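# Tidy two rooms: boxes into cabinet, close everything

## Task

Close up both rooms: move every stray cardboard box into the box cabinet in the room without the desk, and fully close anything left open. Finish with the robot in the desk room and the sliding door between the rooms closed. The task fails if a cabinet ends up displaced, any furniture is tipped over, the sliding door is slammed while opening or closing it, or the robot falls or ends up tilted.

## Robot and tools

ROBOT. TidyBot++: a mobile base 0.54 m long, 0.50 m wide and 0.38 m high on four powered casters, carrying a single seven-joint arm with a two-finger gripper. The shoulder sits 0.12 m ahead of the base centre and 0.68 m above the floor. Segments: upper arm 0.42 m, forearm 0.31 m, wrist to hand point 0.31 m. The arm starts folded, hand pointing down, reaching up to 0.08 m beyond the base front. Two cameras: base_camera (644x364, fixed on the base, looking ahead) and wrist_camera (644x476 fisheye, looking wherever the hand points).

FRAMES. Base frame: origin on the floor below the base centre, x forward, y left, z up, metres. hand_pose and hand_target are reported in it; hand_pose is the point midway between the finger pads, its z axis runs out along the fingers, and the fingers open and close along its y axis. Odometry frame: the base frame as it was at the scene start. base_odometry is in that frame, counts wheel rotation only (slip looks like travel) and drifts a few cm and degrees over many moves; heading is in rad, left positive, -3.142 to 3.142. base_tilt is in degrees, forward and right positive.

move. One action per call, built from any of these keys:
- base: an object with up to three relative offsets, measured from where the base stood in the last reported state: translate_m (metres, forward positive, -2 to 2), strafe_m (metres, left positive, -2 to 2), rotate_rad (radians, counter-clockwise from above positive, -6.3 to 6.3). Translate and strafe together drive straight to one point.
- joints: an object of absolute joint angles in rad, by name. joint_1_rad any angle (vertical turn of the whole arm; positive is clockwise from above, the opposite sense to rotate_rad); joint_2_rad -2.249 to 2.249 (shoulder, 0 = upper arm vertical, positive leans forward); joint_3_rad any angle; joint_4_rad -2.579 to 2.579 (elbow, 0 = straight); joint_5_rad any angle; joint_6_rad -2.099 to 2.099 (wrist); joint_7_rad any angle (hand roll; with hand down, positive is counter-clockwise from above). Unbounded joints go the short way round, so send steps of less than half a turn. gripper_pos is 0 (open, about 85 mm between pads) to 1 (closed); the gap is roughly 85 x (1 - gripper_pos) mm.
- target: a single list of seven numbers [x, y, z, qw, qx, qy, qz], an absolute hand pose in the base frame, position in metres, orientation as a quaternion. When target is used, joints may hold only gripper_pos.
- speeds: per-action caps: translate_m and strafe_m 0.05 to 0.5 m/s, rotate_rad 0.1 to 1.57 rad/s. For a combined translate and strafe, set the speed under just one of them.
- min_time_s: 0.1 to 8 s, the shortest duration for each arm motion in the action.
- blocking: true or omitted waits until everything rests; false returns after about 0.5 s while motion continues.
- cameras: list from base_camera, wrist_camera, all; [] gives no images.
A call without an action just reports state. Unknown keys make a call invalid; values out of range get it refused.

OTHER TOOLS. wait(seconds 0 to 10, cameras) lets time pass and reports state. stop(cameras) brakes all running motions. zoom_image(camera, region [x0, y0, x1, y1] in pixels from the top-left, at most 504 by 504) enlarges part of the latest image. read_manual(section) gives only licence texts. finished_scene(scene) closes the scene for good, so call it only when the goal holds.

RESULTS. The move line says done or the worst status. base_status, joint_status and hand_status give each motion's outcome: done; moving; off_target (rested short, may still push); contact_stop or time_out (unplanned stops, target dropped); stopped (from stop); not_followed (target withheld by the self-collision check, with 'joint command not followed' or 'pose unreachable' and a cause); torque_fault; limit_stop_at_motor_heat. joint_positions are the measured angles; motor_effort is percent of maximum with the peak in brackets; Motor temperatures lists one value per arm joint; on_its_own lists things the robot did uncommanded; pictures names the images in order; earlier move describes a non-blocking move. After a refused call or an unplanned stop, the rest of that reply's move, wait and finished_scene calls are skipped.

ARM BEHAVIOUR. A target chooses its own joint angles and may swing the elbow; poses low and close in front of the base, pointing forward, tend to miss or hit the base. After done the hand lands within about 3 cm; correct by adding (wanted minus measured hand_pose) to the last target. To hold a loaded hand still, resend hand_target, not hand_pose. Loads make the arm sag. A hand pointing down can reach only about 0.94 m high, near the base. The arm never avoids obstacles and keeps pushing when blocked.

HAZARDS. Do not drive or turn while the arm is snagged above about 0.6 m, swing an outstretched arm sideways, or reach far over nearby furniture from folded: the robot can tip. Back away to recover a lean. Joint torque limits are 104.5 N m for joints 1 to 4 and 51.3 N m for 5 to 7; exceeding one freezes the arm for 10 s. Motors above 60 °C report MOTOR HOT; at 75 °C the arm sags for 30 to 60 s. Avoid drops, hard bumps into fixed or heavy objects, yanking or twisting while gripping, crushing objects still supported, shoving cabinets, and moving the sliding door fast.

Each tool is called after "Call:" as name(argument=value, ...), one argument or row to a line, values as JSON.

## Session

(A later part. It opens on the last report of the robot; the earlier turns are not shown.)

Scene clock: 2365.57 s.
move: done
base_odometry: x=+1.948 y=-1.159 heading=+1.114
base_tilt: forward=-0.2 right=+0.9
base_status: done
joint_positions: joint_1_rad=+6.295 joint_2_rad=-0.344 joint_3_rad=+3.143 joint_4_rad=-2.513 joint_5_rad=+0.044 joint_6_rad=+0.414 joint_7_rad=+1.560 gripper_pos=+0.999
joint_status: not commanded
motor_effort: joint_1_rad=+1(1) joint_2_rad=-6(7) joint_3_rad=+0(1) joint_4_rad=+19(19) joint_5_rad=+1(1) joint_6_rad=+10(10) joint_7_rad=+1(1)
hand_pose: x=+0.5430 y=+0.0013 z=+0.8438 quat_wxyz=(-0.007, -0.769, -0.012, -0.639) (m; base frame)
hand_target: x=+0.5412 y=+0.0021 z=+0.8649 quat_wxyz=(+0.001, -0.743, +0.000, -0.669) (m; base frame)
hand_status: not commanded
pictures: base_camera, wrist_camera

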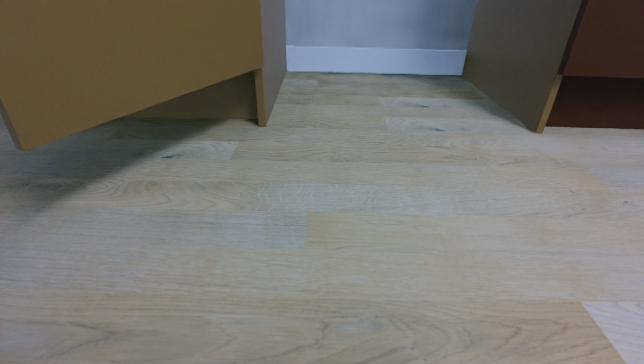

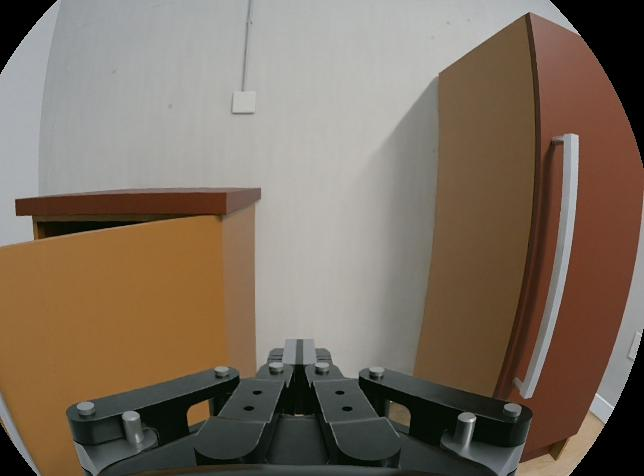

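Call:
move(
  joints={"joint_1_rad": -0.3, "joint_2_rad": 1.315, "joint_3_rad": 3.14, "joint_4_rad": -1.985, "joint_5_rad": 0, "joint_6_rad": 1.63, "joint_7_rad": 1.57, "gripper_pos": 1.0},
  min_time_s=3,
)

Scene clock: 2372.90 s.
move: done
base_odometry: x=+1.948 y=-1.159 heading=+1.114
base_tilt: forward=-0.2 right=+0.9
base_status: not commanded
joint_positions: joint_1_rad=+5.996 joint_2_rad=+1.299 joint_3_rad=+3.143 joint_4_rad=-2.000 joint_5_rad=+0.044 joint_6_rad=+1.542 joint_7_rad=+1.560 gripper_pos=+0.999
joint_status: all done
motor_effort: joint_1_rad=+1(2) joint_2_rad=-34(36) joint_3_rad=-1(2) joint_4_rad=+4(19) joint_5_rad=+0(2) joint_6_rad=+10(11) joint_7_rad=+0(2)
hand_pose: x=+0.7494 y=+0.2015 z=+0.4270 quat_wxyz=(+0.111, -0.760, -0.121, -0.629) (m; base frame)
hand_target: x=+0.7559 y=+0.1991 z=+0.4470 quat_wxyz=(+0.101, -0.733, -0.110, -0.663) (m; base frame)
hand_status: not commanded
pictures: base_camera, wrist_camera

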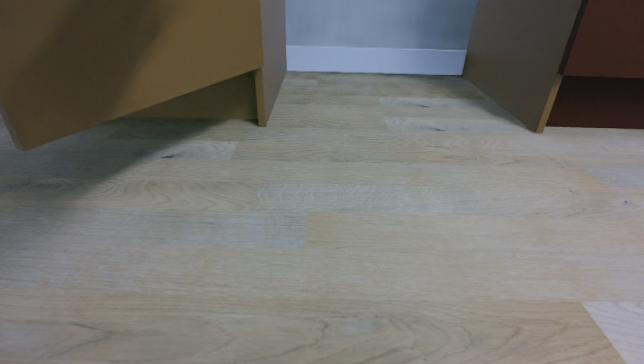

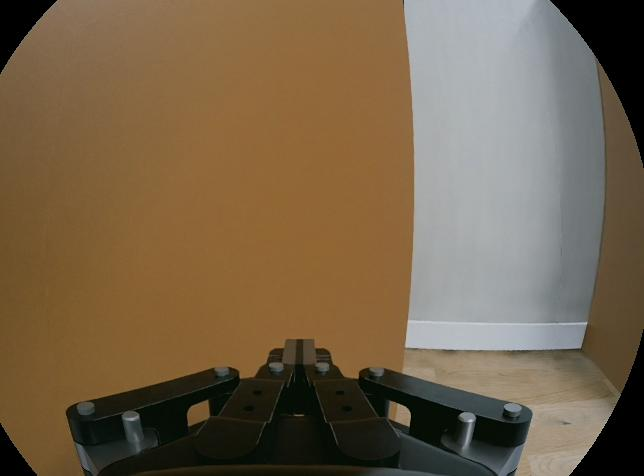

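Call:
move(
  base={"translate_m": 0.03, "strafe_m": 0.12},
  speeds={"strafe_m": 0.07},
)

Scene clock: 2376.73 s.
move: done
base_odometry: x=+1.853 y=-1.078 heading=+1.114
base_tilt: forward=-0.2 right=+0.9
base_status: done
joint_positions: joint_1_rad=+5.988 joint_2_rad=+1.299 joint_3_rad=+3.143 joint_4_rad=-1.997 joint_5_rad=+0.043 joint_6_rad=+1.545 joint_7_rad=+1.560 gripper_pos=+0.999
joint_status: not commanded
motor_effort: joint_1_rad=+0(5) joint_2_rad=-34(36) joint_3_rad=-1(5) joint_4_rad=+4(8) joint_5_rad=+1(6) joint_6_rad=+10(10) joint_7_rad=+0(1)
hand_pose: x=+0.7491 y=+0.2063 z=+0.4283 quat_wxyz=(+0.113, -0.758, -0.123, -0.631) (m; base frame)
hand_target: x=+0.7559 y=+0.1991 z=+0.4470 quat_wxyz=(+0.101, -0.733, -0.110, -0.663) (m; base frame)
hand_status: not commanded
pictures: base_camera, wrist_camera

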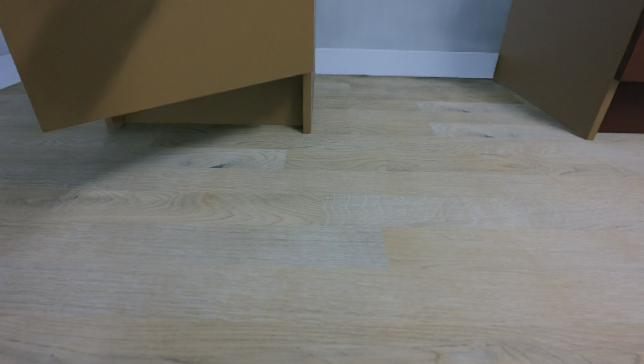

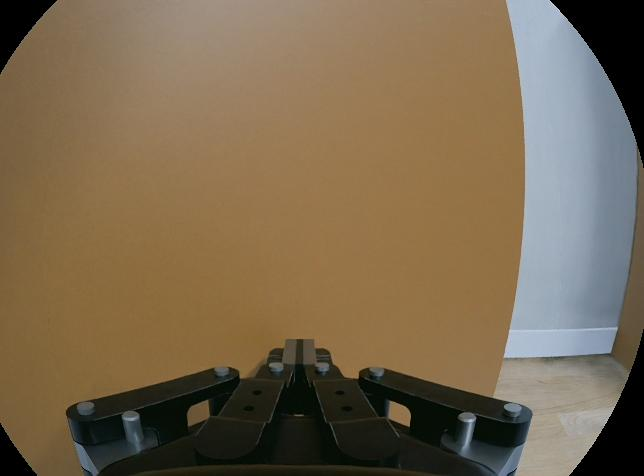

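Call:
move(
  base={"translate_m": 0.05, "strafe_m": 0.06},
  speeds={"strafe_m": 0.06},
)

Scene clock: 2381.13 s.
move: done
base_odometry: x=+1.821 y=-1.007 heading=+1.114
base_tilt: forward=-0.2 right=+0.9
base_status: done
joint_positions: joint_1_rad=+5.986 joint_2_rad=+1.300 joint_3_rad=+3.143 joint_4_rad=-1.993 joint_5_rad=+0.043 joint_6_rad=+1.546 joint_7_rad=+1.560 gripper_pos=+0.999
joint_status: not commanded
motor_effort: joint_1_rad=+0(4) joint_2_rad=-34(35) joint_3_rad=-1(4) joint_4_rad=+4(9) joint_5_rad=+0(4) joint_6_rad=+10(10) joint_7_rad=+0(1)
hand_pose: x=+0.7500 y=+0.2079 z=+0.4290 quat_wxyz=(+0.114, -0.756, -0.124, -0.632) (m; base frame)
hand_target: x=+0.7559 y=+0.1991 z=+0.4470 quat_wxyz=(+0.101, -0.733, -0.110, -0.663) (m; base frame)
hand_status: not commanded
pictures: base_camera, wrist_camera

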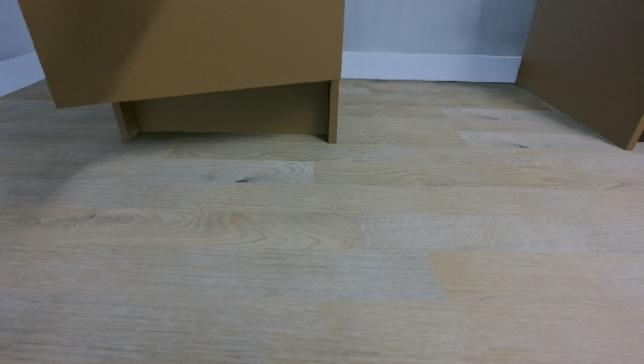

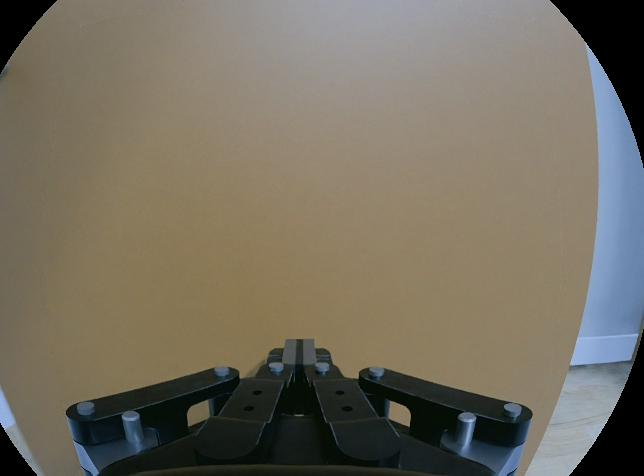

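Call:
move(
  base={"translate_m": 0.05, "strafe_m": 0.03},
  speeds={"translate_m": 0.05},
  cameras=["base_camera"],
)

Call:
move(
  base={"translate_m": 0.04, "strafe_m": 0.01},
  speeds={"translate_m": 0.05},
)

Scene clock: 2385.60 s.
move: done
base_odometry: x=+1.816 y=-0.949 heading=+1.115
base_tilt: forward=-0.2 right=+0.9
base_status: done
joint_positions: joint_1_rad=+5.986 joint_2_rad=+1.300 joint_3_rad=+3.143 joint_4_rad=-1.992 joint_5_rad=+0.043 joint_6_rad=+1.547 joint_7_rad=+1.560 gripper_pos=+0.999
joint_status: not commanded
motor_effort: joint_1_rad=+1(2) joint_2_rad=-34(36) joint_3_rad=-1(2) joint_4_rad=+4(5) joint_5_rad=+1(1) joint_6_rad=+10(10) joint_7_rad=+1(1)
hand_pose: x=+0.7501 y=+0.2080 z=+0.4292 quat_wxyz=(+0.114, -0.756, -0.124, -0.633) (m; base frame)
hand_target: x=+0.7559 y=+0.1991 z=+0.4470 quat_wxyz=(+0.101, -0.733, -0.110, -0.663) (m; base frame)
hand_status: not commanded
pictures: base_camera

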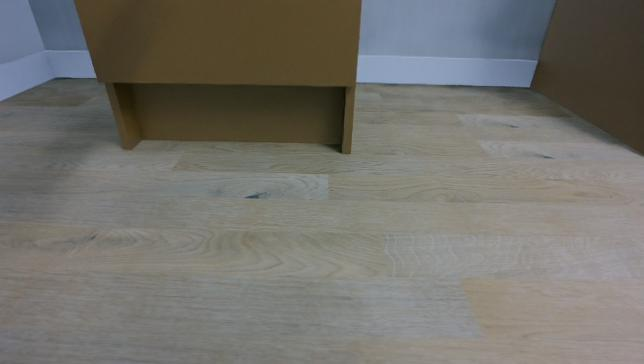

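Scene clock: 2386.90 s.
move: done
base_odometry: x=+1.824 y=-0.908 heading=+1.115
base_tilt: forward=-0.2 right=+0.9
base_status: done
joint_positions: joint_1_rad=+5.986 joint_2_rad=+1.301 joint_3_rad=+3.143 joint_4_rad=-1.992 joint_5_rad=+0.043 joint_6_rad=+1.547 joint_7_rad=+1.560 gripper_pos=+0.999
joint_status: not commanded
motor_effort: joint_1_rad=+0(2) joint_2_rad=-33(35) joint_3_rad=-1(2) joint_4_rad=+4(5) joint_5_rad=+1(1) joint_6_rad=+10(11) joint_7_rad=+0(1)
hand_pose: x=+0.7503 y=+0.2080 z=+0.4294 quat_wxyz=(+0.114, -0.756, -0.124, -0.633) (m; base frame)
hand_target: x=+0.7559 y=+0.1991 z=+0.4470 quat_wxyz=(+0.101, -0.733, -0.110, -0.663) (m; base frame)
hand_status: not commanded
pictures: base_camera, wrist_camera

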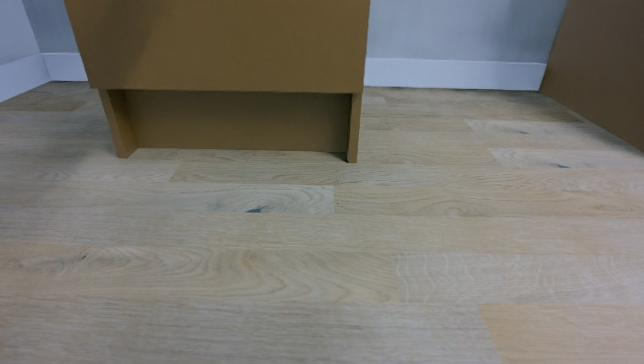

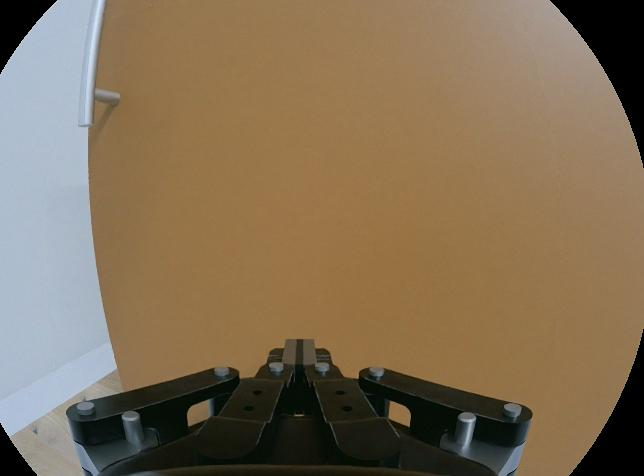

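Call:
move(
  base={"translate_m": 0.05},
  speeds={"translate_m": 0.05},
  cameras=[],
)

Call:
move(
  base={"translate_m": 0.02},
  speeds={"translate_m": 0.05},
  cameras=["base_camera"],
)

Scene clock: 2393.03 s.
move: done
base_odometry: x=+1.846 y=-0.863 heading=+1.115
base_tilt: forward=-0.2 right=+0.9
base_status: done
joint_positions: joint_1_rad=+5.985 joint_2_rad=+1.301 joint_3_rad=+3.143 joint_4_rad=-1.992 joint_5_rad=+0.043 joint_6_rad=+1.548 joint_7_rad=+1.560 gripper_pos=+0.999
joint_status: not commanded
motor_effort: joint_1_rad=+0(3) joint_2_rad=-34(35) joint_3_rad=-1(2) joint_4_rad=+4(5) joint_5_rad=+1(2) joint_6_rad=+10(11) joint_7_rad=+0(1)
hand_pose: x=+0.7503 y=+0.2082 z=+0.4295 quat_wxyz=(+0.114, -0.756, -0.124, -0.633) (m; base frame)
hand_target: x=+0.7559 y=+0.1991 z=+0.4470 quat_wxyz=(+0.101, -0.733, -0.110, -0.663) (m; base frame)
hand_status: not commanded
pictures: none
No camera images: "cameras" was empty.

Scene clock: 2393.83 s.
move: done
base_odometry: x=+1.855 y=-0.845 heading=+1.116
base_tilt: forward=-0.2 right=+0.9
base_status: done
joint_positions: joint_1_rad=+5.970 joint_2_rad=+1.314 joint_3_rad=+3.143 joint_4_rad=-2.025 joint_5_rad=+0.043 joint_6_rad=+1.551 joint_7_rad=+1.560 gripper_pos=+0.999
joint_status: not commanded
motor_effort: joint_1_rad=+4(5) joint_2_rad=-36(38) joint_3_rad=+2(2) joint_4_rad=+10(14) joint_5_rad=-3(4) joint_6_rad=+10(12) joint_7_rad=+0(1)
hand_pose: x=+0.7321 y=+0.2133 z=+0.4136 quat_wxyz=(+0.116, -0.768, -0.131, -0.615) (m; base frame)
hand_target: x=+0.7559 y=+0.1991 z=+0.4470 quat_wxyz=(+0.101, -0.733, -0.110, -0.663) (m; base frame)
hand_status: not commanded
pictures: base_camera

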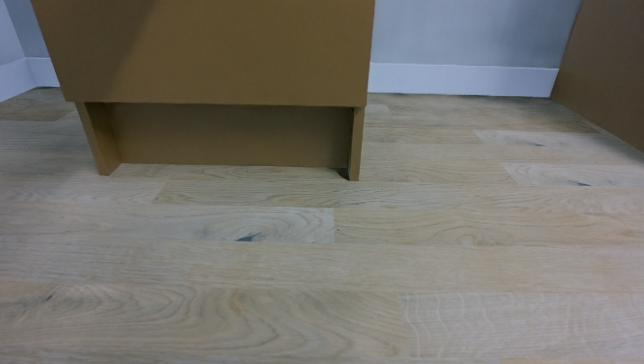

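Call:
move(
  base={"translate_m": -0.25},
  speeds={"translate_m": 0.15},
)

Call:
move(
  joints={"joint_1_rad": 0, "joint_2_rad": -0.354, "joint_3_rad": 3.14, "joint_4_rad": -2.53, "joint_5_rad": 0, "joint_6_rad": 0.5, "joint_7_rad": 1.57, "gripper_pos": 1.0},
  min_time_s=2.5,
  cameras=["base_camera", "wrist_camera"],
)

Call:
move(
  base={"translate_m": -0.836},
  speeds={"translate_m": 0.3},
)

Scene clock: 2411.97 s.
move: done
base_odometry: x=+1.745 y=-1.070 heading=+1.116
base_tilt: forward=-0.2 right=+0.9
base_status: done
joint_positions: joint_1_rad=+5.983 joint_2_rad=+1.314 joint_3_rad=+3.143 joint_4_rad=-1.983 joint_5_rad=+0.043 joint_6_rad=+1.552 joint_7_rad=+1.560 gripper_pos=+0.999
joint_status: not commanded
motor_effort: joint_1_rad=+1(3) joint_2_rad=-34(35) joint_3_rad=-1(2) joint_4_rad=+4(9) joint_5_rad=+1(2) joint_6_rad=+10(11) joint_7_rad=+0(1)
hand_pose: x=+0.7498 y=+0.2101 z=+0.4244 quat_wxyz=(+0.115, -0.756, -0.125, -0.633) (m; base frame)
hand_target: x=+0.7559 y=+0.1991 z=+0.4470 quat_wxyz=(+0.101, -0.733, -0.110, -0.663) (m; base frame)
hand_status: not commanded
pictures: base_camera, wrist_camera

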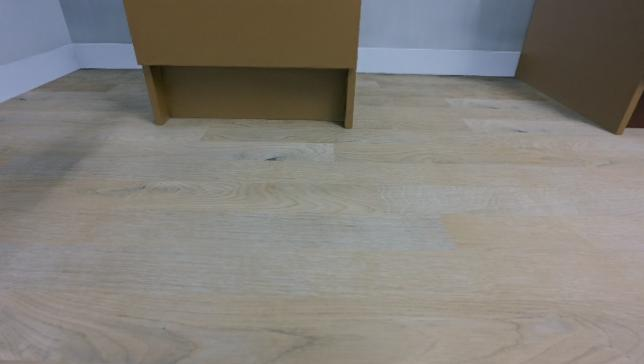

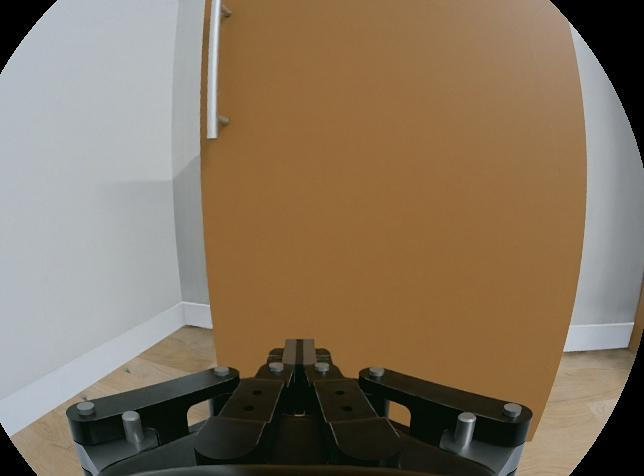

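Scene clock: 2414.87 s.
move: done
base_odometry: x=+1.745 y=-1.070 heading=+1.116
base_tilt: forward=-0.2 right=+0.9
base_status: not commanded
joint_positions: joint_1_rad=+6.269 joint_2_rad=-0.343 joint_3_rad=+3.143 joint_4_rad=-2.512 joint_5_rad=+0.043 joint_6_rad=+0.591 joint_7_rad=+1.560 gripper_pos=+0.999
joint_status: all done
motor_effort: joint_1_rad=+0(2) joint_2_rad=-6(37) joint_3_rad=+0(3) joint_4_rad=+19(20) joint_5_rad=+0(2) joint_6_rad=+10(11) joint_7_rad=+0(2)
hand_pose: x=+0.5484 y=+0.0140 z=+0.8986 quat_wxyz=(+0.004, -0.710, -0.021, -0.704) (m; base frame)
hand_target: x=+0.5412 y=+0.0021 z=+0.8649 quat_wxyz=(+0.001, -0.743, +0.000, -0.669) (m; base frame)
hand_status: not commanded
pictures: base_camera, wrist_camera

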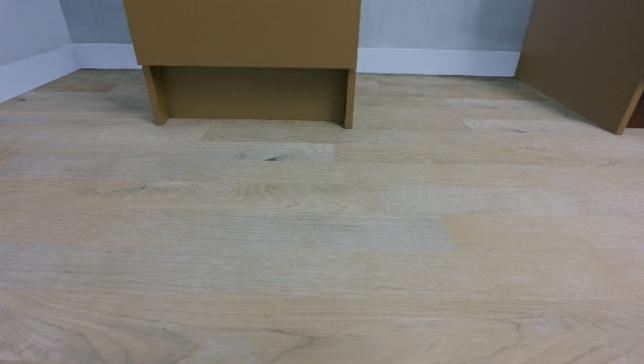

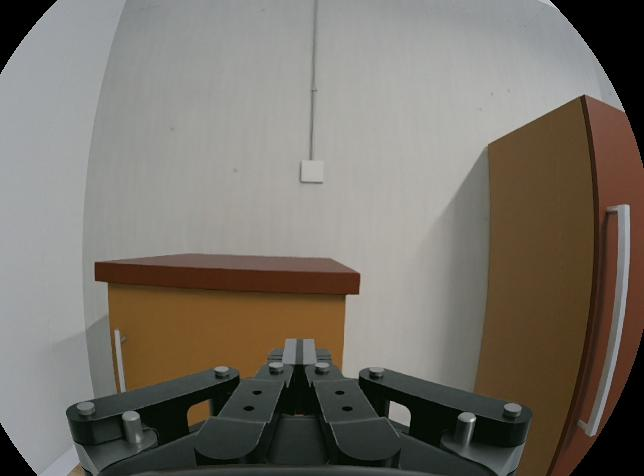

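Scene clock: 2418.57 s.
move: done
base_odometry: x=+1.377 y=-1.821 heading=+1.116
base_tilt: forward=-0.2 right=+0.9
base_status: done
joint_positions: joint_1_rad=+6.270 joint_2_rad=-0.351 joint_3_rad=+3.143 joint_4_rad=-2.515 joint_5_rad=+0.043 joint_6_rad=+0.587 joint_7_rad=+1.560 gripper_pos=+0.999
joint_status: not commanded
motor_effort: joint_1_rad=+1(1) joint_2_rad=-6(9) joint_3_rad=+1(1) joint_4_rad=+19(20) joint_5_rad=+0(1) joint_6_rad=+10(11) joint_7_rad=+0(1)
hand_pose: x=+0.5462 y=+0.0138 z=+0.8988 quat_wxyz=(+0.004, -0.709, -0.021, -0.704) (m; base frame)
hand_target: x=+0.5412 y=+0.0021 z=+0.8649 quat_wxyz=(+0.001, -0.743, +0.000, -0.669) (m; base frame)
hand_status: not commanded
pictures: base_camera, wrist_camera

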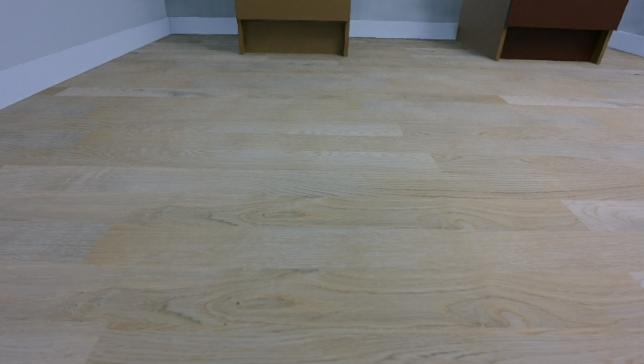

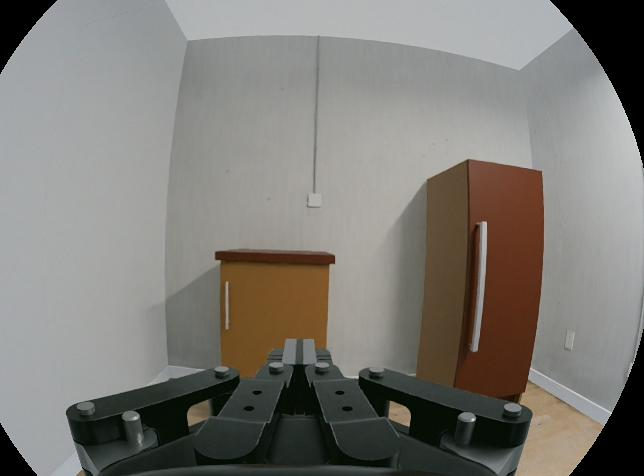

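Call:
move(
  base={"rotate_rad": 1.571},
  speeds={"rotate_rad": 0.7},
)

Scene clock: 2429.53 s.
move: done
base_odometry: x=+1.377 y=-1.821 heading=+2.685
base_tilt: forward=-0.2 right=+0.9
base_status: done
joint_positions: joint_1_rad=+6.274 joint_2_rad=-0.351 joint_3_rad=+3.143 joint_4_rad=-2.515 joint_5_rad=+0.043 joint_6_rad=+0.586 joint_7_rad=+1.560 gripper_pos=+0.999
joint_status: not commanded
motor_effort: joint_1_rad=+0(2) joint_2_rad=-5(7) joint_3_rad=+1(2) joint_4_rad=+19(19) joint_5_rad=+0(1) joint_6_rad=+10(10) joint_7_rad=+0(1)
hand_pose: x=+0.5462 y=+0.0118 z=+0.8987 quat_wxyz=(+0.002, -0.710, -0.020, -0.704) (m; base frame)
hand_target: x=+0.5412 y=+0.0021 z=+0.8649 quat_wxyz=(+0.001, -0.743, +0.000, -0.669) (m; base frame)
hand_status: not commanded
pictures: base_camera, wrist_camera

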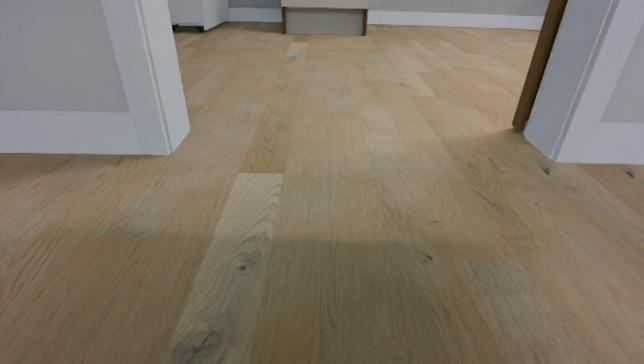

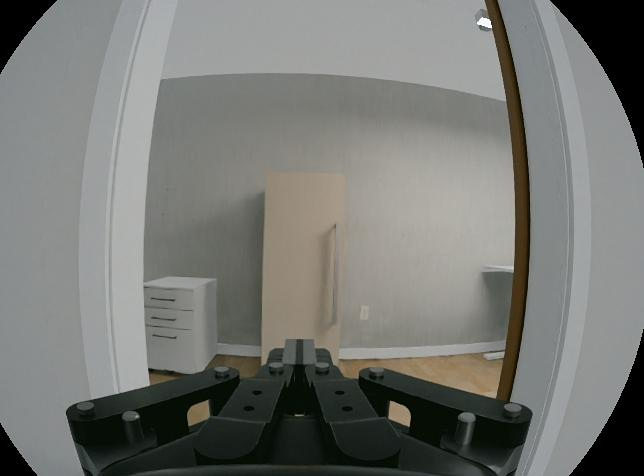

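Call:
move(
  base={"strafe_m": -0.08, "rotate_rad": -0.01},
  speeds={"strafe_m": 0.15},
  cameras=["base_camera"],
)

Call:
move(
  base={"translate_m": 0.4},
  speeds={"translate_m": 0.2},
)

Scene clock: 2439.17 s.
move: done
base_odometry: x=+1.412 y=-1.749 heading=+2.676
base_tilt: forward=-0.2 right=+0.9
base_status: done
joint_positions: joint_1_rad=+6.275 joint_2_rad=-0.351 joint_3_rad=+3.143 joint_4_rad=-2.515 joint_5_rad=+0.043 joint_6_rad=+0.586 joint_7_rad=+1.560 gripper_pos=+0.999
joint_status: not commanded
motor_effort: joint_1_rad=+1(1) joint_2_rad=-5(7) joint_3_rad=+1(3) joint_4_rad=+19(20) joint_5_rad=+1(1) joint_6_rad=+10(10) joint_7_rad=+0(1)
hand_pose: x=+0.5462 y=+0.0117 z=+0.8987 quat_wxyz=(+0.002, -0.710, -0.020, -0.704) (m; base frame)
hand_target: x=+0.5412 y=+0.0021 z=+0.8649 quat_wxyz=(+0.001, -0.743, +0.000, -0.669) (m; base frame)
hand_status: not commanded
pictures: base_camera

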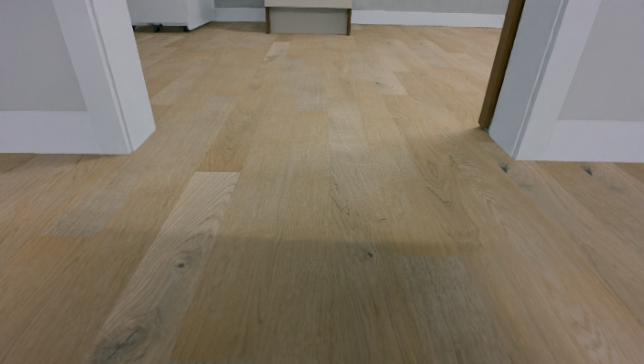

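Scene clock: 2441.90 s.
move: done
base_odometry: x=+1.055 y=-1.569 heading=+2.676
base_tilt: forward=-0.2 right=+0.9
base_status: done
joint_positions: joint_1_rad=+6.275 joint_2_rad=-0.351 joint_3_rad=+3.143 joint_4_rad=-2.515 joint_5_rad=+0.043 joint_6_rad=+0.585 joint_7_rad=+1.560 gripper_pos=+0.999
joint_status: not commanded
motor_effort: joint_1_rad=+0(2) joint_2_rad=-6(8) joint_3_rad=+1(1) joint_4_rad=+19(20) joint_5_rad=+0(1) joint_6_rad=+10(10) joint_7_rad=+0(1)
hand_pose: x=+0.5459 y=+0.0116 z=+0.8985 quat_wxyz=(+0.002, -0.710, -0.020, -0.704) (m; base frame)
hand_target: x=+0.5412 y=+0.0021 z=+0.8649 quat_wxyz=(+0.001, -0.743, +0.000, -0.669) (m; base frame)
hand_status: not commanded
pictures: base_camera, wrist_camera

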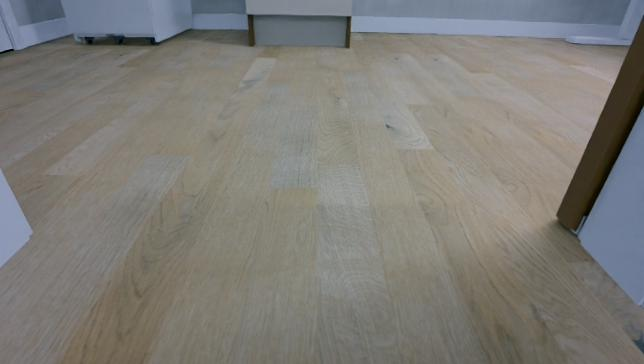

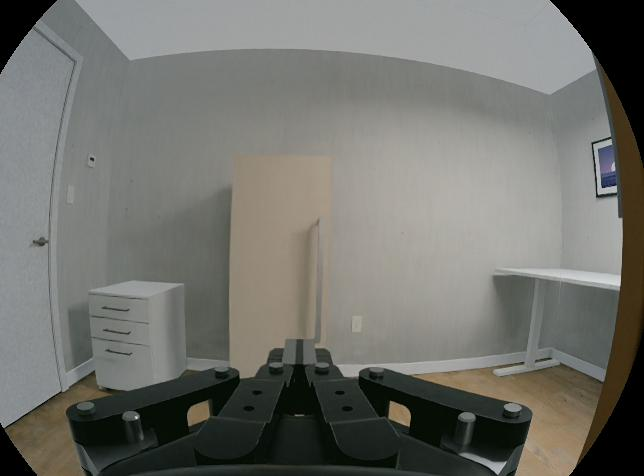

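Call:
move(
  base={"translate_m": 1.22},
  speeds={"translate_m": 0.25},
)

Scene clock: 2457.47 s.
move: done
base_odometry: x=-0.036 y=-1.022 heading=+2.676
base_tilt: forward=-0.2 right=+0.9
base_status: done
joint_positions: joint_1_rad=+6.275 joint_2_rad=-0.352 joint_3_rad=+3.143 joint_4_rad=-2.516 joint_5_rad=+0.043 joint_6_rad=+0.585 joint_7_rad=+1.560 gripper_pos=+0.999
joint_status: not commanded
motor_effort: joint_1_rad=+1(1) joint_2_rad=-6(8) joint_3_rad=+1(2) joint_4_rad=+19(20) joint_5_rad=+0(1) joint_6_rad=+10(10) joint_7_rad=+0(1)
hand_pose: x=+0.5456 y=+0.0116 z=+0.8983 quat_wxyz=(+0.002, -0.710, -0.020, -0.704) (m; base frame)
hand_target: x=+0.5412 y=+0.0021 z=+0.8649 quat_wxyz=(+0.001, -0.743, +0.000, -0.669) (m; base frame)
hand_status: not commanded
pictures: base_camera, wrist_camera

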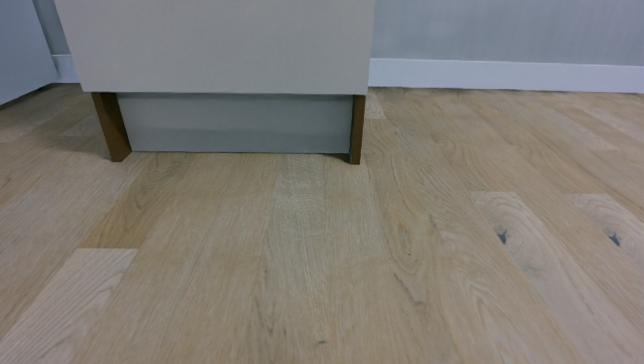

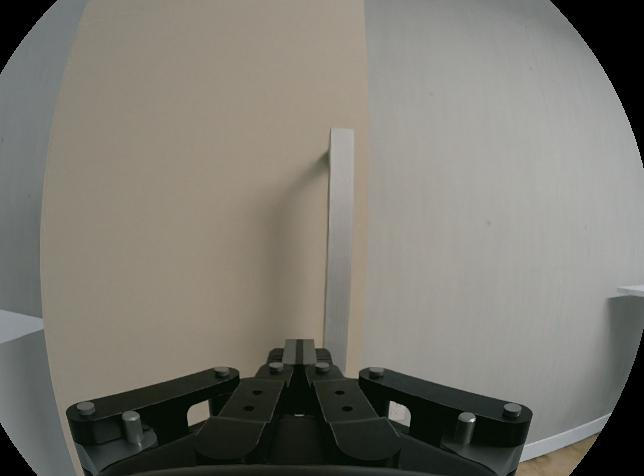

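Call:
move(
  base={"rotate_rad": -3.131},
  speeds={"rotate_rad": 0.8},
)

Scene clock: 2482.00 s.
move: done
base_odometry: x=-0.036 y=-1.022 heading=-0.454
base_tilt: forward=-0.2 right=+0.9
base_status: done
joint_positions: joint_1_rad=+6.276 joint_2_rad=-0.352 joint_3_rad=+3.143 joint_4_rad=-2.516 joint_5_rad=+0.043 joint_6_rad=+0.585 joint_7_rad=+1.560 gripper_pos=+0.999
joint_status: not commanded
motor_effort: joint_1_rad=+0(2) joint_2_rad=-6(7) joint_3_rad=+1(2) joint_4_rad=+19(19) joint_5_rad=+1(1) joint_6_rad=+10(10) joint_7_rad=+0(1)
hand_pose: x=+0.5456 y=+0.0110 z=+0.8983 quat_wxyz=(+0.002, -0.710, -0.019, -0.704) (m; base frame)
hand_target: x=+0.5412 y=+0.0021 z=+0.8649 quat_wxyz=(+0.001, -0.743, +0.000, -0.669) (m; base frame)
hand_status: not commanded
pictures: base_camera, wrist_camera

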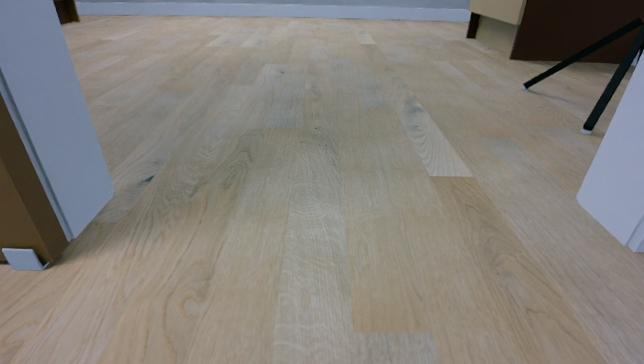

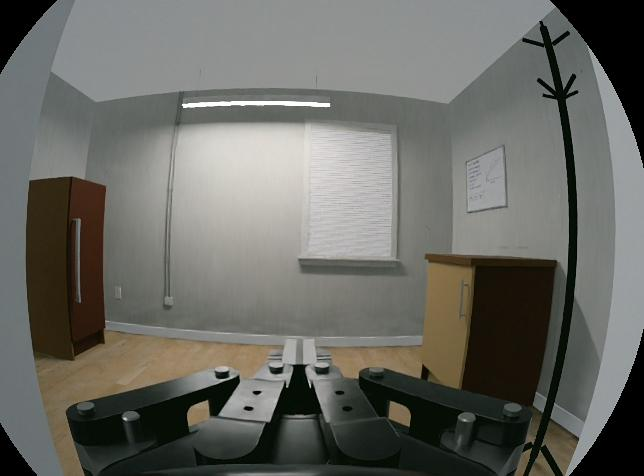

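Call:
move(
  base={"strafe_m": 0.42},
  speeds={"strafe_m": 0.2},
  cameras=["base_camera"],
)

Call:
move(
  base={"translate_m": -0.3},
  speeds={"translate_m": 0.2},
  cameras=["base_camera"],
)

Call:
move(
  joints={"joint_1_rad": 0.03, "joint_2_rad": -0.08, "joint_3_rad": 3.14, "joint_4_rad": -1.389, "joint_5_rad": 0, "joint_6_rad": -0.262, "joint_7_rad": 1.57, "gripper_pos": 0.3},
  min_time_s=3,
)

Scene clock: 2496.53 s.
move: done
base_odometry: x=+0.148 y=-0.644 heading=-0.455
base_tilt: forward=-0.2 right=+0.9
base_status: done
joint_positions: joint_1_rad=+6.365 joint_2_rad=-0.352 joint_3_rad=+3.215 joint_4_rad=-2.517 joint_5_rad=+0.000 joint_6_rad=+0.583 joint_7_rad=+1.560 gripper_pos=+0.999
joint_status: not commanded
motor_effort: joint_1_rad=-13(16) joint_2_rad=-6(7) joint_3_rad=-15(19) joint_4_rad=+17(20) joint_5_rad=+11(13) joint_6_rad=+9(11) joint_7_rad=+0(1)
hand_pose: x=+0.5411 y=-0.0682 z=+0.8972 quat_wxyz=(-0.040, -0.708, +0.066, -0.702) (m; base frame)
hand_target: x=+0.5412 y=+0.0021 z=+0.8649 quat_wxyz=(+0.001, -0.743, +0.000, -0.669) (m; base frame)
hand_status: not commanded
pictures: base_camera

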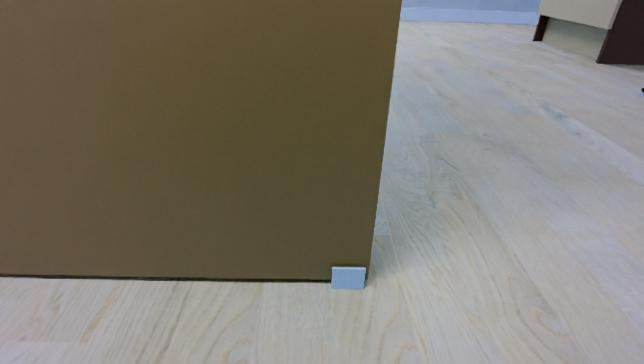

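Scene clock: 2498.77 s.
move: done
base_odometry: x=-0.122 y=-0.512 heading=-0.455
base_tilt: forward=-0.2 right=+0.9
base_status: done
joint_positions: joint_1_rad=+6.281 joint_2_rad=-0.354 joint_3_rad=+3.146 joint_4_rad=-2.517 joint_5_rad=+0.000 joint_6_rad=+0.582 joint_7_rad=+1.560 gripper_pos=+0.999
joint_status: not commanded
motor_effort: joint_1_rad=+0(12) joint_2_rad=-6(9) joint_3_rad=+1(14) joint_4_rad=+19(20) joint_5_rad=+1(10) joint_6_rad=+10(10) joint_7_rad=+0(1)
hand_pose: x=+0.5453 y=+0.0001 z=+0.8976 quat_wxyz=(+0.003, -0.711, +0.005, -0.703) (m; base frame)
hand_target: x=+0.5412 y=+0.0021 z=+0.8649 quat_wxyz=(+0.001, -0.743, +0.000, -0.669) (m; base frame)
hand_status: not commanded
pictures: base_camera

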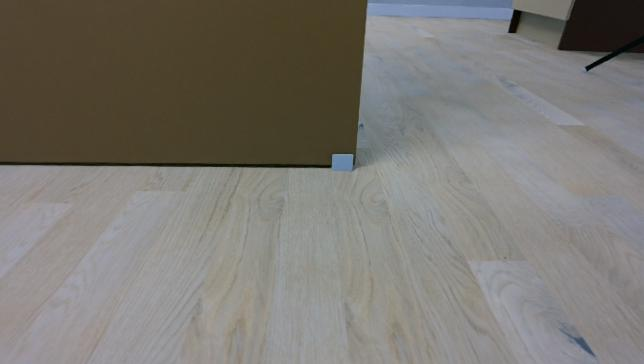

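Scene clock: 2502.30 s.
move: done
base_odometry: x=-0.122 y=-0.512 heading=-0.455
base_tilt: forward=-0.2 right=+0.9
base_status: not commanded
joint_positions: joint_1_rad=+6.299 joint_2_rad=-0.097 joint_3_rad=+3.146 joint_4_rad=-1.410 joint_5_rad=+0.000 joint_6_rad=-0.173 joint_7_rad=+1.560 gripper_pos=+0.300
joint_status: all done
motor_effort: joint_1_rad=-1(1) joint_2_rad=-15(16) joint_3_rad=+0(2) joint_4_rad=+21(22) joint_5_rad=+0(2) joint_6_rad=+10(12) joint_7_rad=+0(1)
hand_pose: x=+0.6922 y=-0.0108 z=+1.2071 quat_wxyz=(-0.004, -0.676, +0.011, -0.736) (m; base frame)
hand_target: x=+0.7001 y=-0.0151 z=+1.1825 quat_wxyz=(-0.010, -0.707, +0.010, -0.707) (m; base frame)
hand_status: not commanded
pictures: base_camera, wrist_camera

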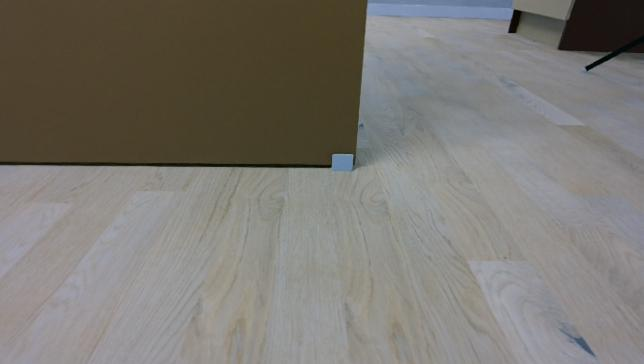

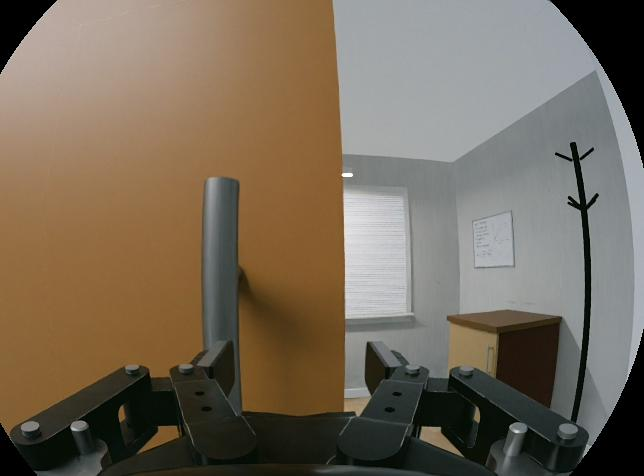

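Call:
move(
  base={"strafe_m": 0.05},
  speeds={"strafe_m": 0.06},
  cameras=["wrist_camera"],
)

Scene clock: 2508.43 s.
move: done
base_odometry: x=-0.100 y=-0.467 heading=-0.455
base_tilt: forward=-0.2 right=+0.9
base_status: done
joint_positions: joint_1_rad=+6.305 joint_2_rad=-0.096 joint_3_rad=+3.146 joint_4_rad=-1.410 joint_5_rad=+0.000 joint_6_rad=-0.175 joint_7_rad=+1.560 gripper_pos=+0.300
joint_status: not commanded
motor_effort: joint_1_rad=+1(3) joint_2_rad=-16(17) joint_3_rad=+0(3) joint_4_rad=+21(21) joint_5_rad=+0(1) joint_6_rad=+10(10) joint_7_rad=+0(1)
hand_pose: x=+0.6930 y=-0.0141 z=+1.2058 quat_wxyz=(-0.006, -0.678, +0.013, -0.735) (m; base frame)
hand_target: x=+0.7001 y=-0.0151 z=+1.1825 quat_wxyz=(-0.010, -0.707, +0.010, -0.707) (m; base frame)
hand_status: not commanded
pictures: wrist_camera

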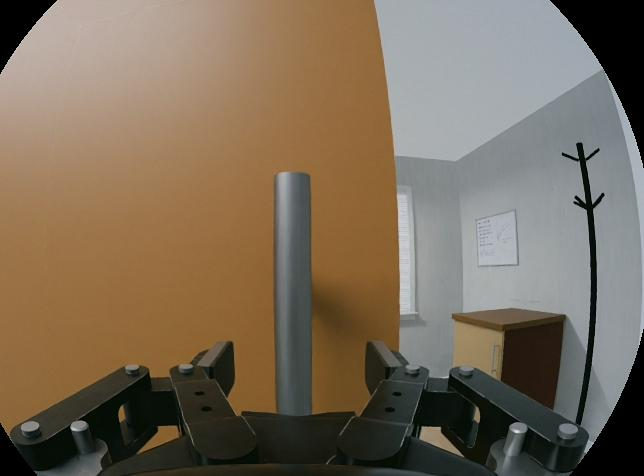

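Call:
move(
  base={"translate_m": 0.08, "strafe_m": 0.005},
  speeds={"translate_m": 0.08},
  cameras=["wrist_camera"],
)

Scene clock: 2512.43 s.
move: done
base_odometry: x=-0.026 y=-0.498 heading=-0.454
base_tilt: forward=-0.2 right=+0.9
base_status: done
joint_positions: joint_1_rad=+6.305 joint_2_rad=-0.086 joint_3_rad=+3.146 joint_4_rad=-1.409 joint_5_rad=+0.000 joint_6_rad=-0.176 joint_7_rad=+1.560 gripper_pos=+0.300
joint_status: not commanded
motor_effort: joint_1_rad=+0(1) joint_2_rad=-15(18) joint_3_rad=+0(1) joint_4_rad=+21(22) joint_5_rad=+1(1) joint_6_rad=+10(11) joint_7_rad=+0(1)
hand_pose: x=+0.6980 y=-0.0143 z=+1.2003 quat_wxyz=(-0.006, -0.681, +0.013, -0.732) (m; base frame)
hand_target: x=+0.7001 y=-0.0151 z=+1.1825 quat_wxyz=(-0.010, -0.707, +0.010, -0.707) (m; base frame)
hand_status: not commanded
pictures: wrist_camera

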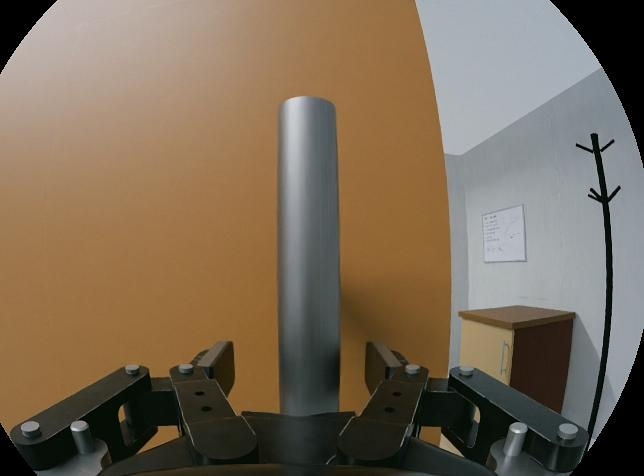

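Call:
move(
  joints={"gripper_pos": 0.55},
)

Scene clock: 2515.00 s.
move: done
base_odometry: x=-0.026 y=-0.498 heading=-0.454
base_tilt: forward=-0.2 right=+0.9
base_status: not commanded
joint_positions: joint_1_rad=+6.305 joint_2_rad=-0.086 joint_3_rad=+3.146 joint_4_rad=-1.409 joint_5_rad=+0.000 joint_6_rad=-0.176 joint_7_rad=+1.560 gripper_pos=+0.550
joint_status: all done
motor_effort: joint_1_rad=+1(1) joint_2_rad=-15(17) joint_3_rad=-1(1) joint_4_rad=+21(21) joint_5_rad=+0(1) joint_6_rad=+10(10) joint_7_rad=+0(1)
hand_pose: x=+0.6980 y=-0.0143 z=+1.2003 quat_wxyz=(-0.006, -0.681, +0.013, -0.732) (m; base frame)
hand_target: x=+0.7001 y=-0.0151 z=+1.1825 quat_wxyz=(-0.010, -0.707, +0.010, -0.707) (m; base frame)
hand_status: not commanded
pictures: base_camera, wrist_camera

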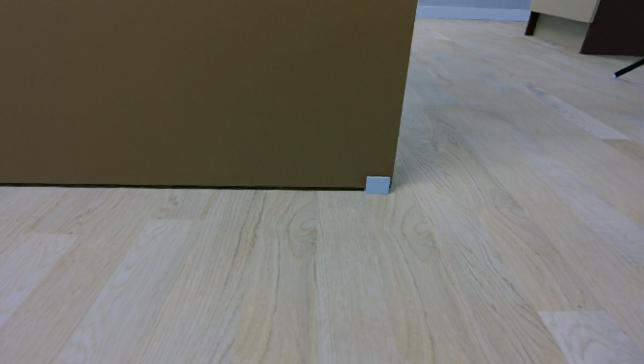

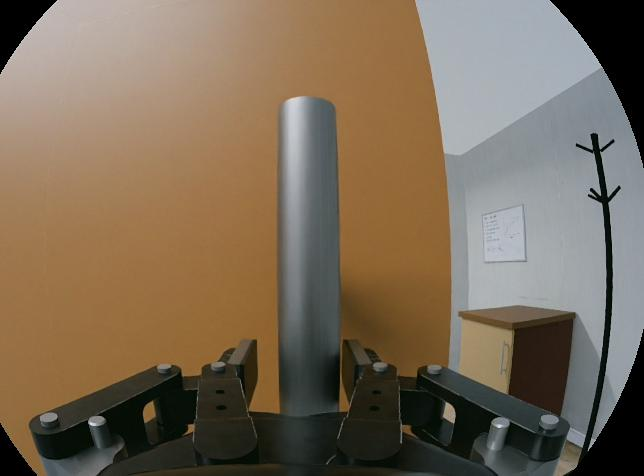

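Call:
move(
  base={"strafe_m": -0.15},
  speeds={"strafe_m": 0.08},
  cameras=["wrist_camera"],
)

Call:
move(
  base={"strafe_m": -0.15, "translate_m": 0.004},
  speeds={"strafe_m": 0.08},
)

Scene clock: 2520.10 s.
move: done
base_odometry: x=-0.091 y=-0.633 heading=-0.454
base_tilt: forward=-0.2 right=+0.9
base_status: done
joint_positions: joint_1_rad=+6.290 joint_2_rad=-0.076 joint_3_rad=+3.107 joint_4_rad=-1.398 joint_5_rad=+0.000 joint_6_rad=-0.180 joint_7_rad=+1.560 gripper_pos=+0.550
joint_status: not commanded
motor_effort: joint_1_rad=+2(12) joint_2_rad=-16(20) joint_3_rad=+3(13) joint_4_rad=+20(22) joint_5_rad=+1(3) joint_6_rad=+9(10) joint_7_rad=+0(1)
hand_pose: x=+0.7015 y=+0.0189 z=+1.2000 quat_wxyz=(+0.013, -0.682, -0.007, -0.731) (m; base frame)
hand_target: x=+0.7001 y=-0.0151 z=+1.1825 quat_wxyz=(-0.010, -0.707, +0.010, -0.707) (m; base frame)
hand_status: not commanded
pictures: wrist_camera

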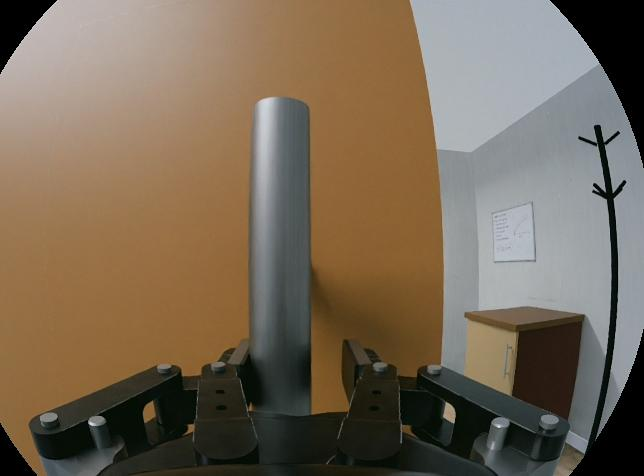

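Scene clock: 2522.70 s.
move: done
base_odometry: x=-0.154 y=-0.769 heading=-0.454
base_tilt: forward=-0.2 right=+0.9
base_status: done
joint_positions: joint_1_rad=+6.287 joint_2_rad=-0.072 joint_3_rad=+3.103 joint_4_rad=-1.393 joint_5_rad=+0.000 joint_6_rad=-0.184 joint_7_rad=+1.560 gripper_pos=+0.550
joint_status: not commanded
motor_effort: joint_1_rad=+3(13) joint_2_rad=-17(22) joint_3_rad=+4(14) joint_4_rad=+21(22) joint_5_rad=+1(3) joint_6_rad=+11(11) joint_7_rad=+0(1)
hand_pose: x=+0.7032 y=+0.0232 z=+1.1996 quat_wxyz=(+0.016, -0.683, -0.009, -0.730) (m; base frame)
hand_target: x=+0.7001 y=-0.0151 z=+1.1825 quat_wxyz=(-0.010, -0.707, +0.010, -0.707) (m; base frame)
hand_status: not commanded
pictures: base_camera, wrist_camera

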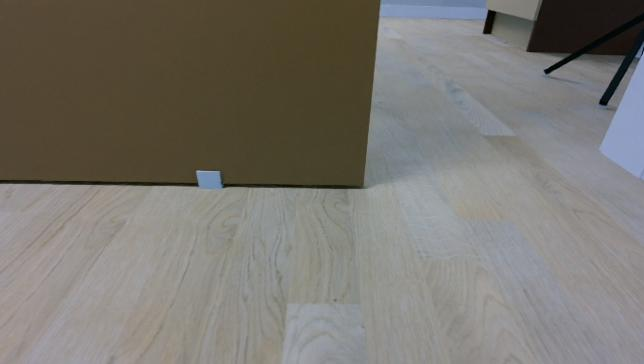

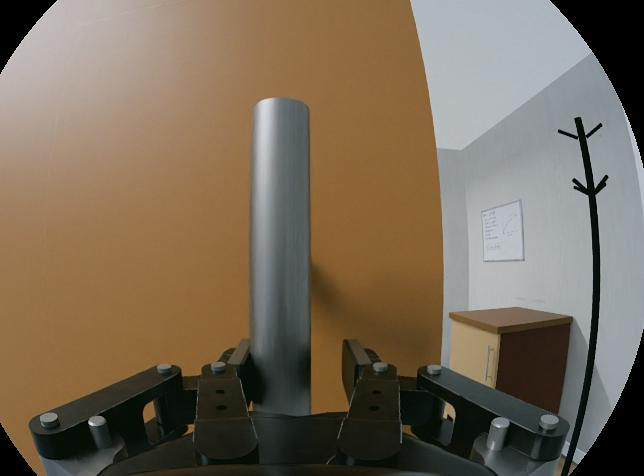

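Call:
move(
  base={"strafe_m": -0.2, "translate_m": 0.004},
  speeds={"strafe_m": 0.08},
  cameras=["wrist_camera"],
)

Call:
move(
  base={"strafe_m": -0.2, "translate_m": 0.004},
  speeds={"strafe_m": 0.08},
)

Scene clock: 2532.80 s.
move: done
base_odometry: x=-0.238 y=-0.951 heading=-0.454
base_tilt: forward=-0.2 right=+0.9
base_status: done
joint_positions: joint_1_rad=+6.287 joint_2_rad=-0.067 joint_3_rad=+3.102 joint_4_rad=-1.388 joint_5_rad=+0.000 joint_6_rad=-0.187 joint_7_rad=+1.560 gripper_pos=+0.550
joint_status: not commanded
motor_effort: joint_1_rad=+3(13) joint_2_rad=-17(23) joint_3_rad=+3(14) joint_4_rad=+22(23) joint_5_rad=+1(4) joint_6_rad=+11(12) joint_7_rad=-1(1)
hand_pose: x=+0.7051 y=+0.0242 z=+1.1988 quat_wxyz=(+0.016, -0.684, -0.010, -0.729) (m; base frame)
hand_target: x=+0.7001 y=-0.0151 z=+1.1825 quat_wxyz=(-0.010, -0.707, +0.010, -0.707) (m; base frame)
hand_status: not commanded
pictures: wrist_camera

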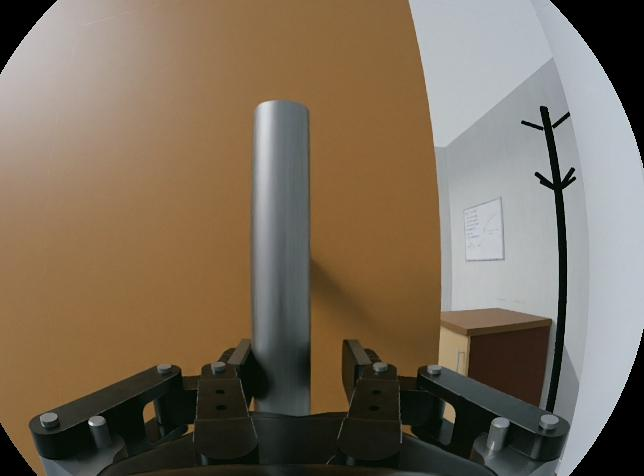

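Scene clock: 2536.03 s.
move: done
base_odometry: x=-0.322 y=-1.133 heading=-0.453
base_tilt: forward=-0.2 right=+0.9
base_status: done
joint_positions: joint_1_rad=+6.286 joint_2_rad=-0.063 joint_3_rad=+3.101 joint_4_rad=-1.384 joint_5_rad=+0.000 joint_6_rad=-0.190 joint_7_rad=+1.560 gripper_pos=+0.550
joint_status: not commanded
motor_effort: joint_1_rad=+2(13) joint_2_rad=-18(23) joint_3_rad=+3(14) joint_4_rad=+22(23) joint_5_rad=+1(4) joint_6_rad=+12(12) joint_7_rad=+1(1)
hand_pose: x=+0.7068 y=+0.0246 z=+1.1981 quat_wxyz=(+0.017, -0.686, -0.010, -0.728) (m; base frame)
hand_target: x=+0.7001 y=-0.0151 z=+1.1825 quat_wxyz=(-0.010, -0.707, +0.010, -0.707) (m; base frame)
hand_status: not commanded
pictures: base_camera, wrist_camera

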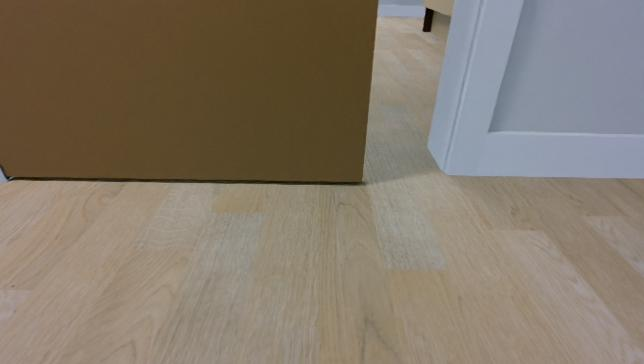

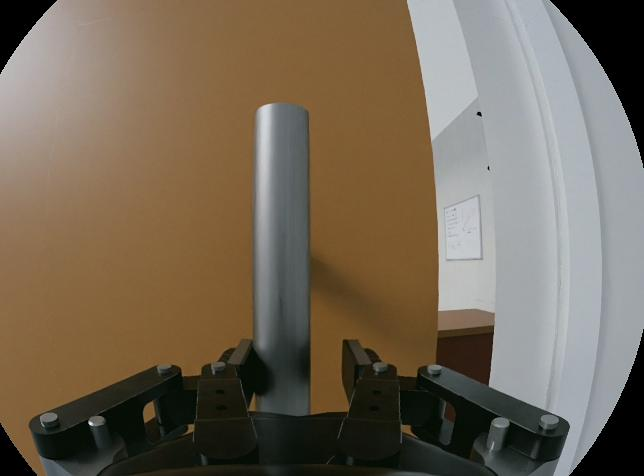

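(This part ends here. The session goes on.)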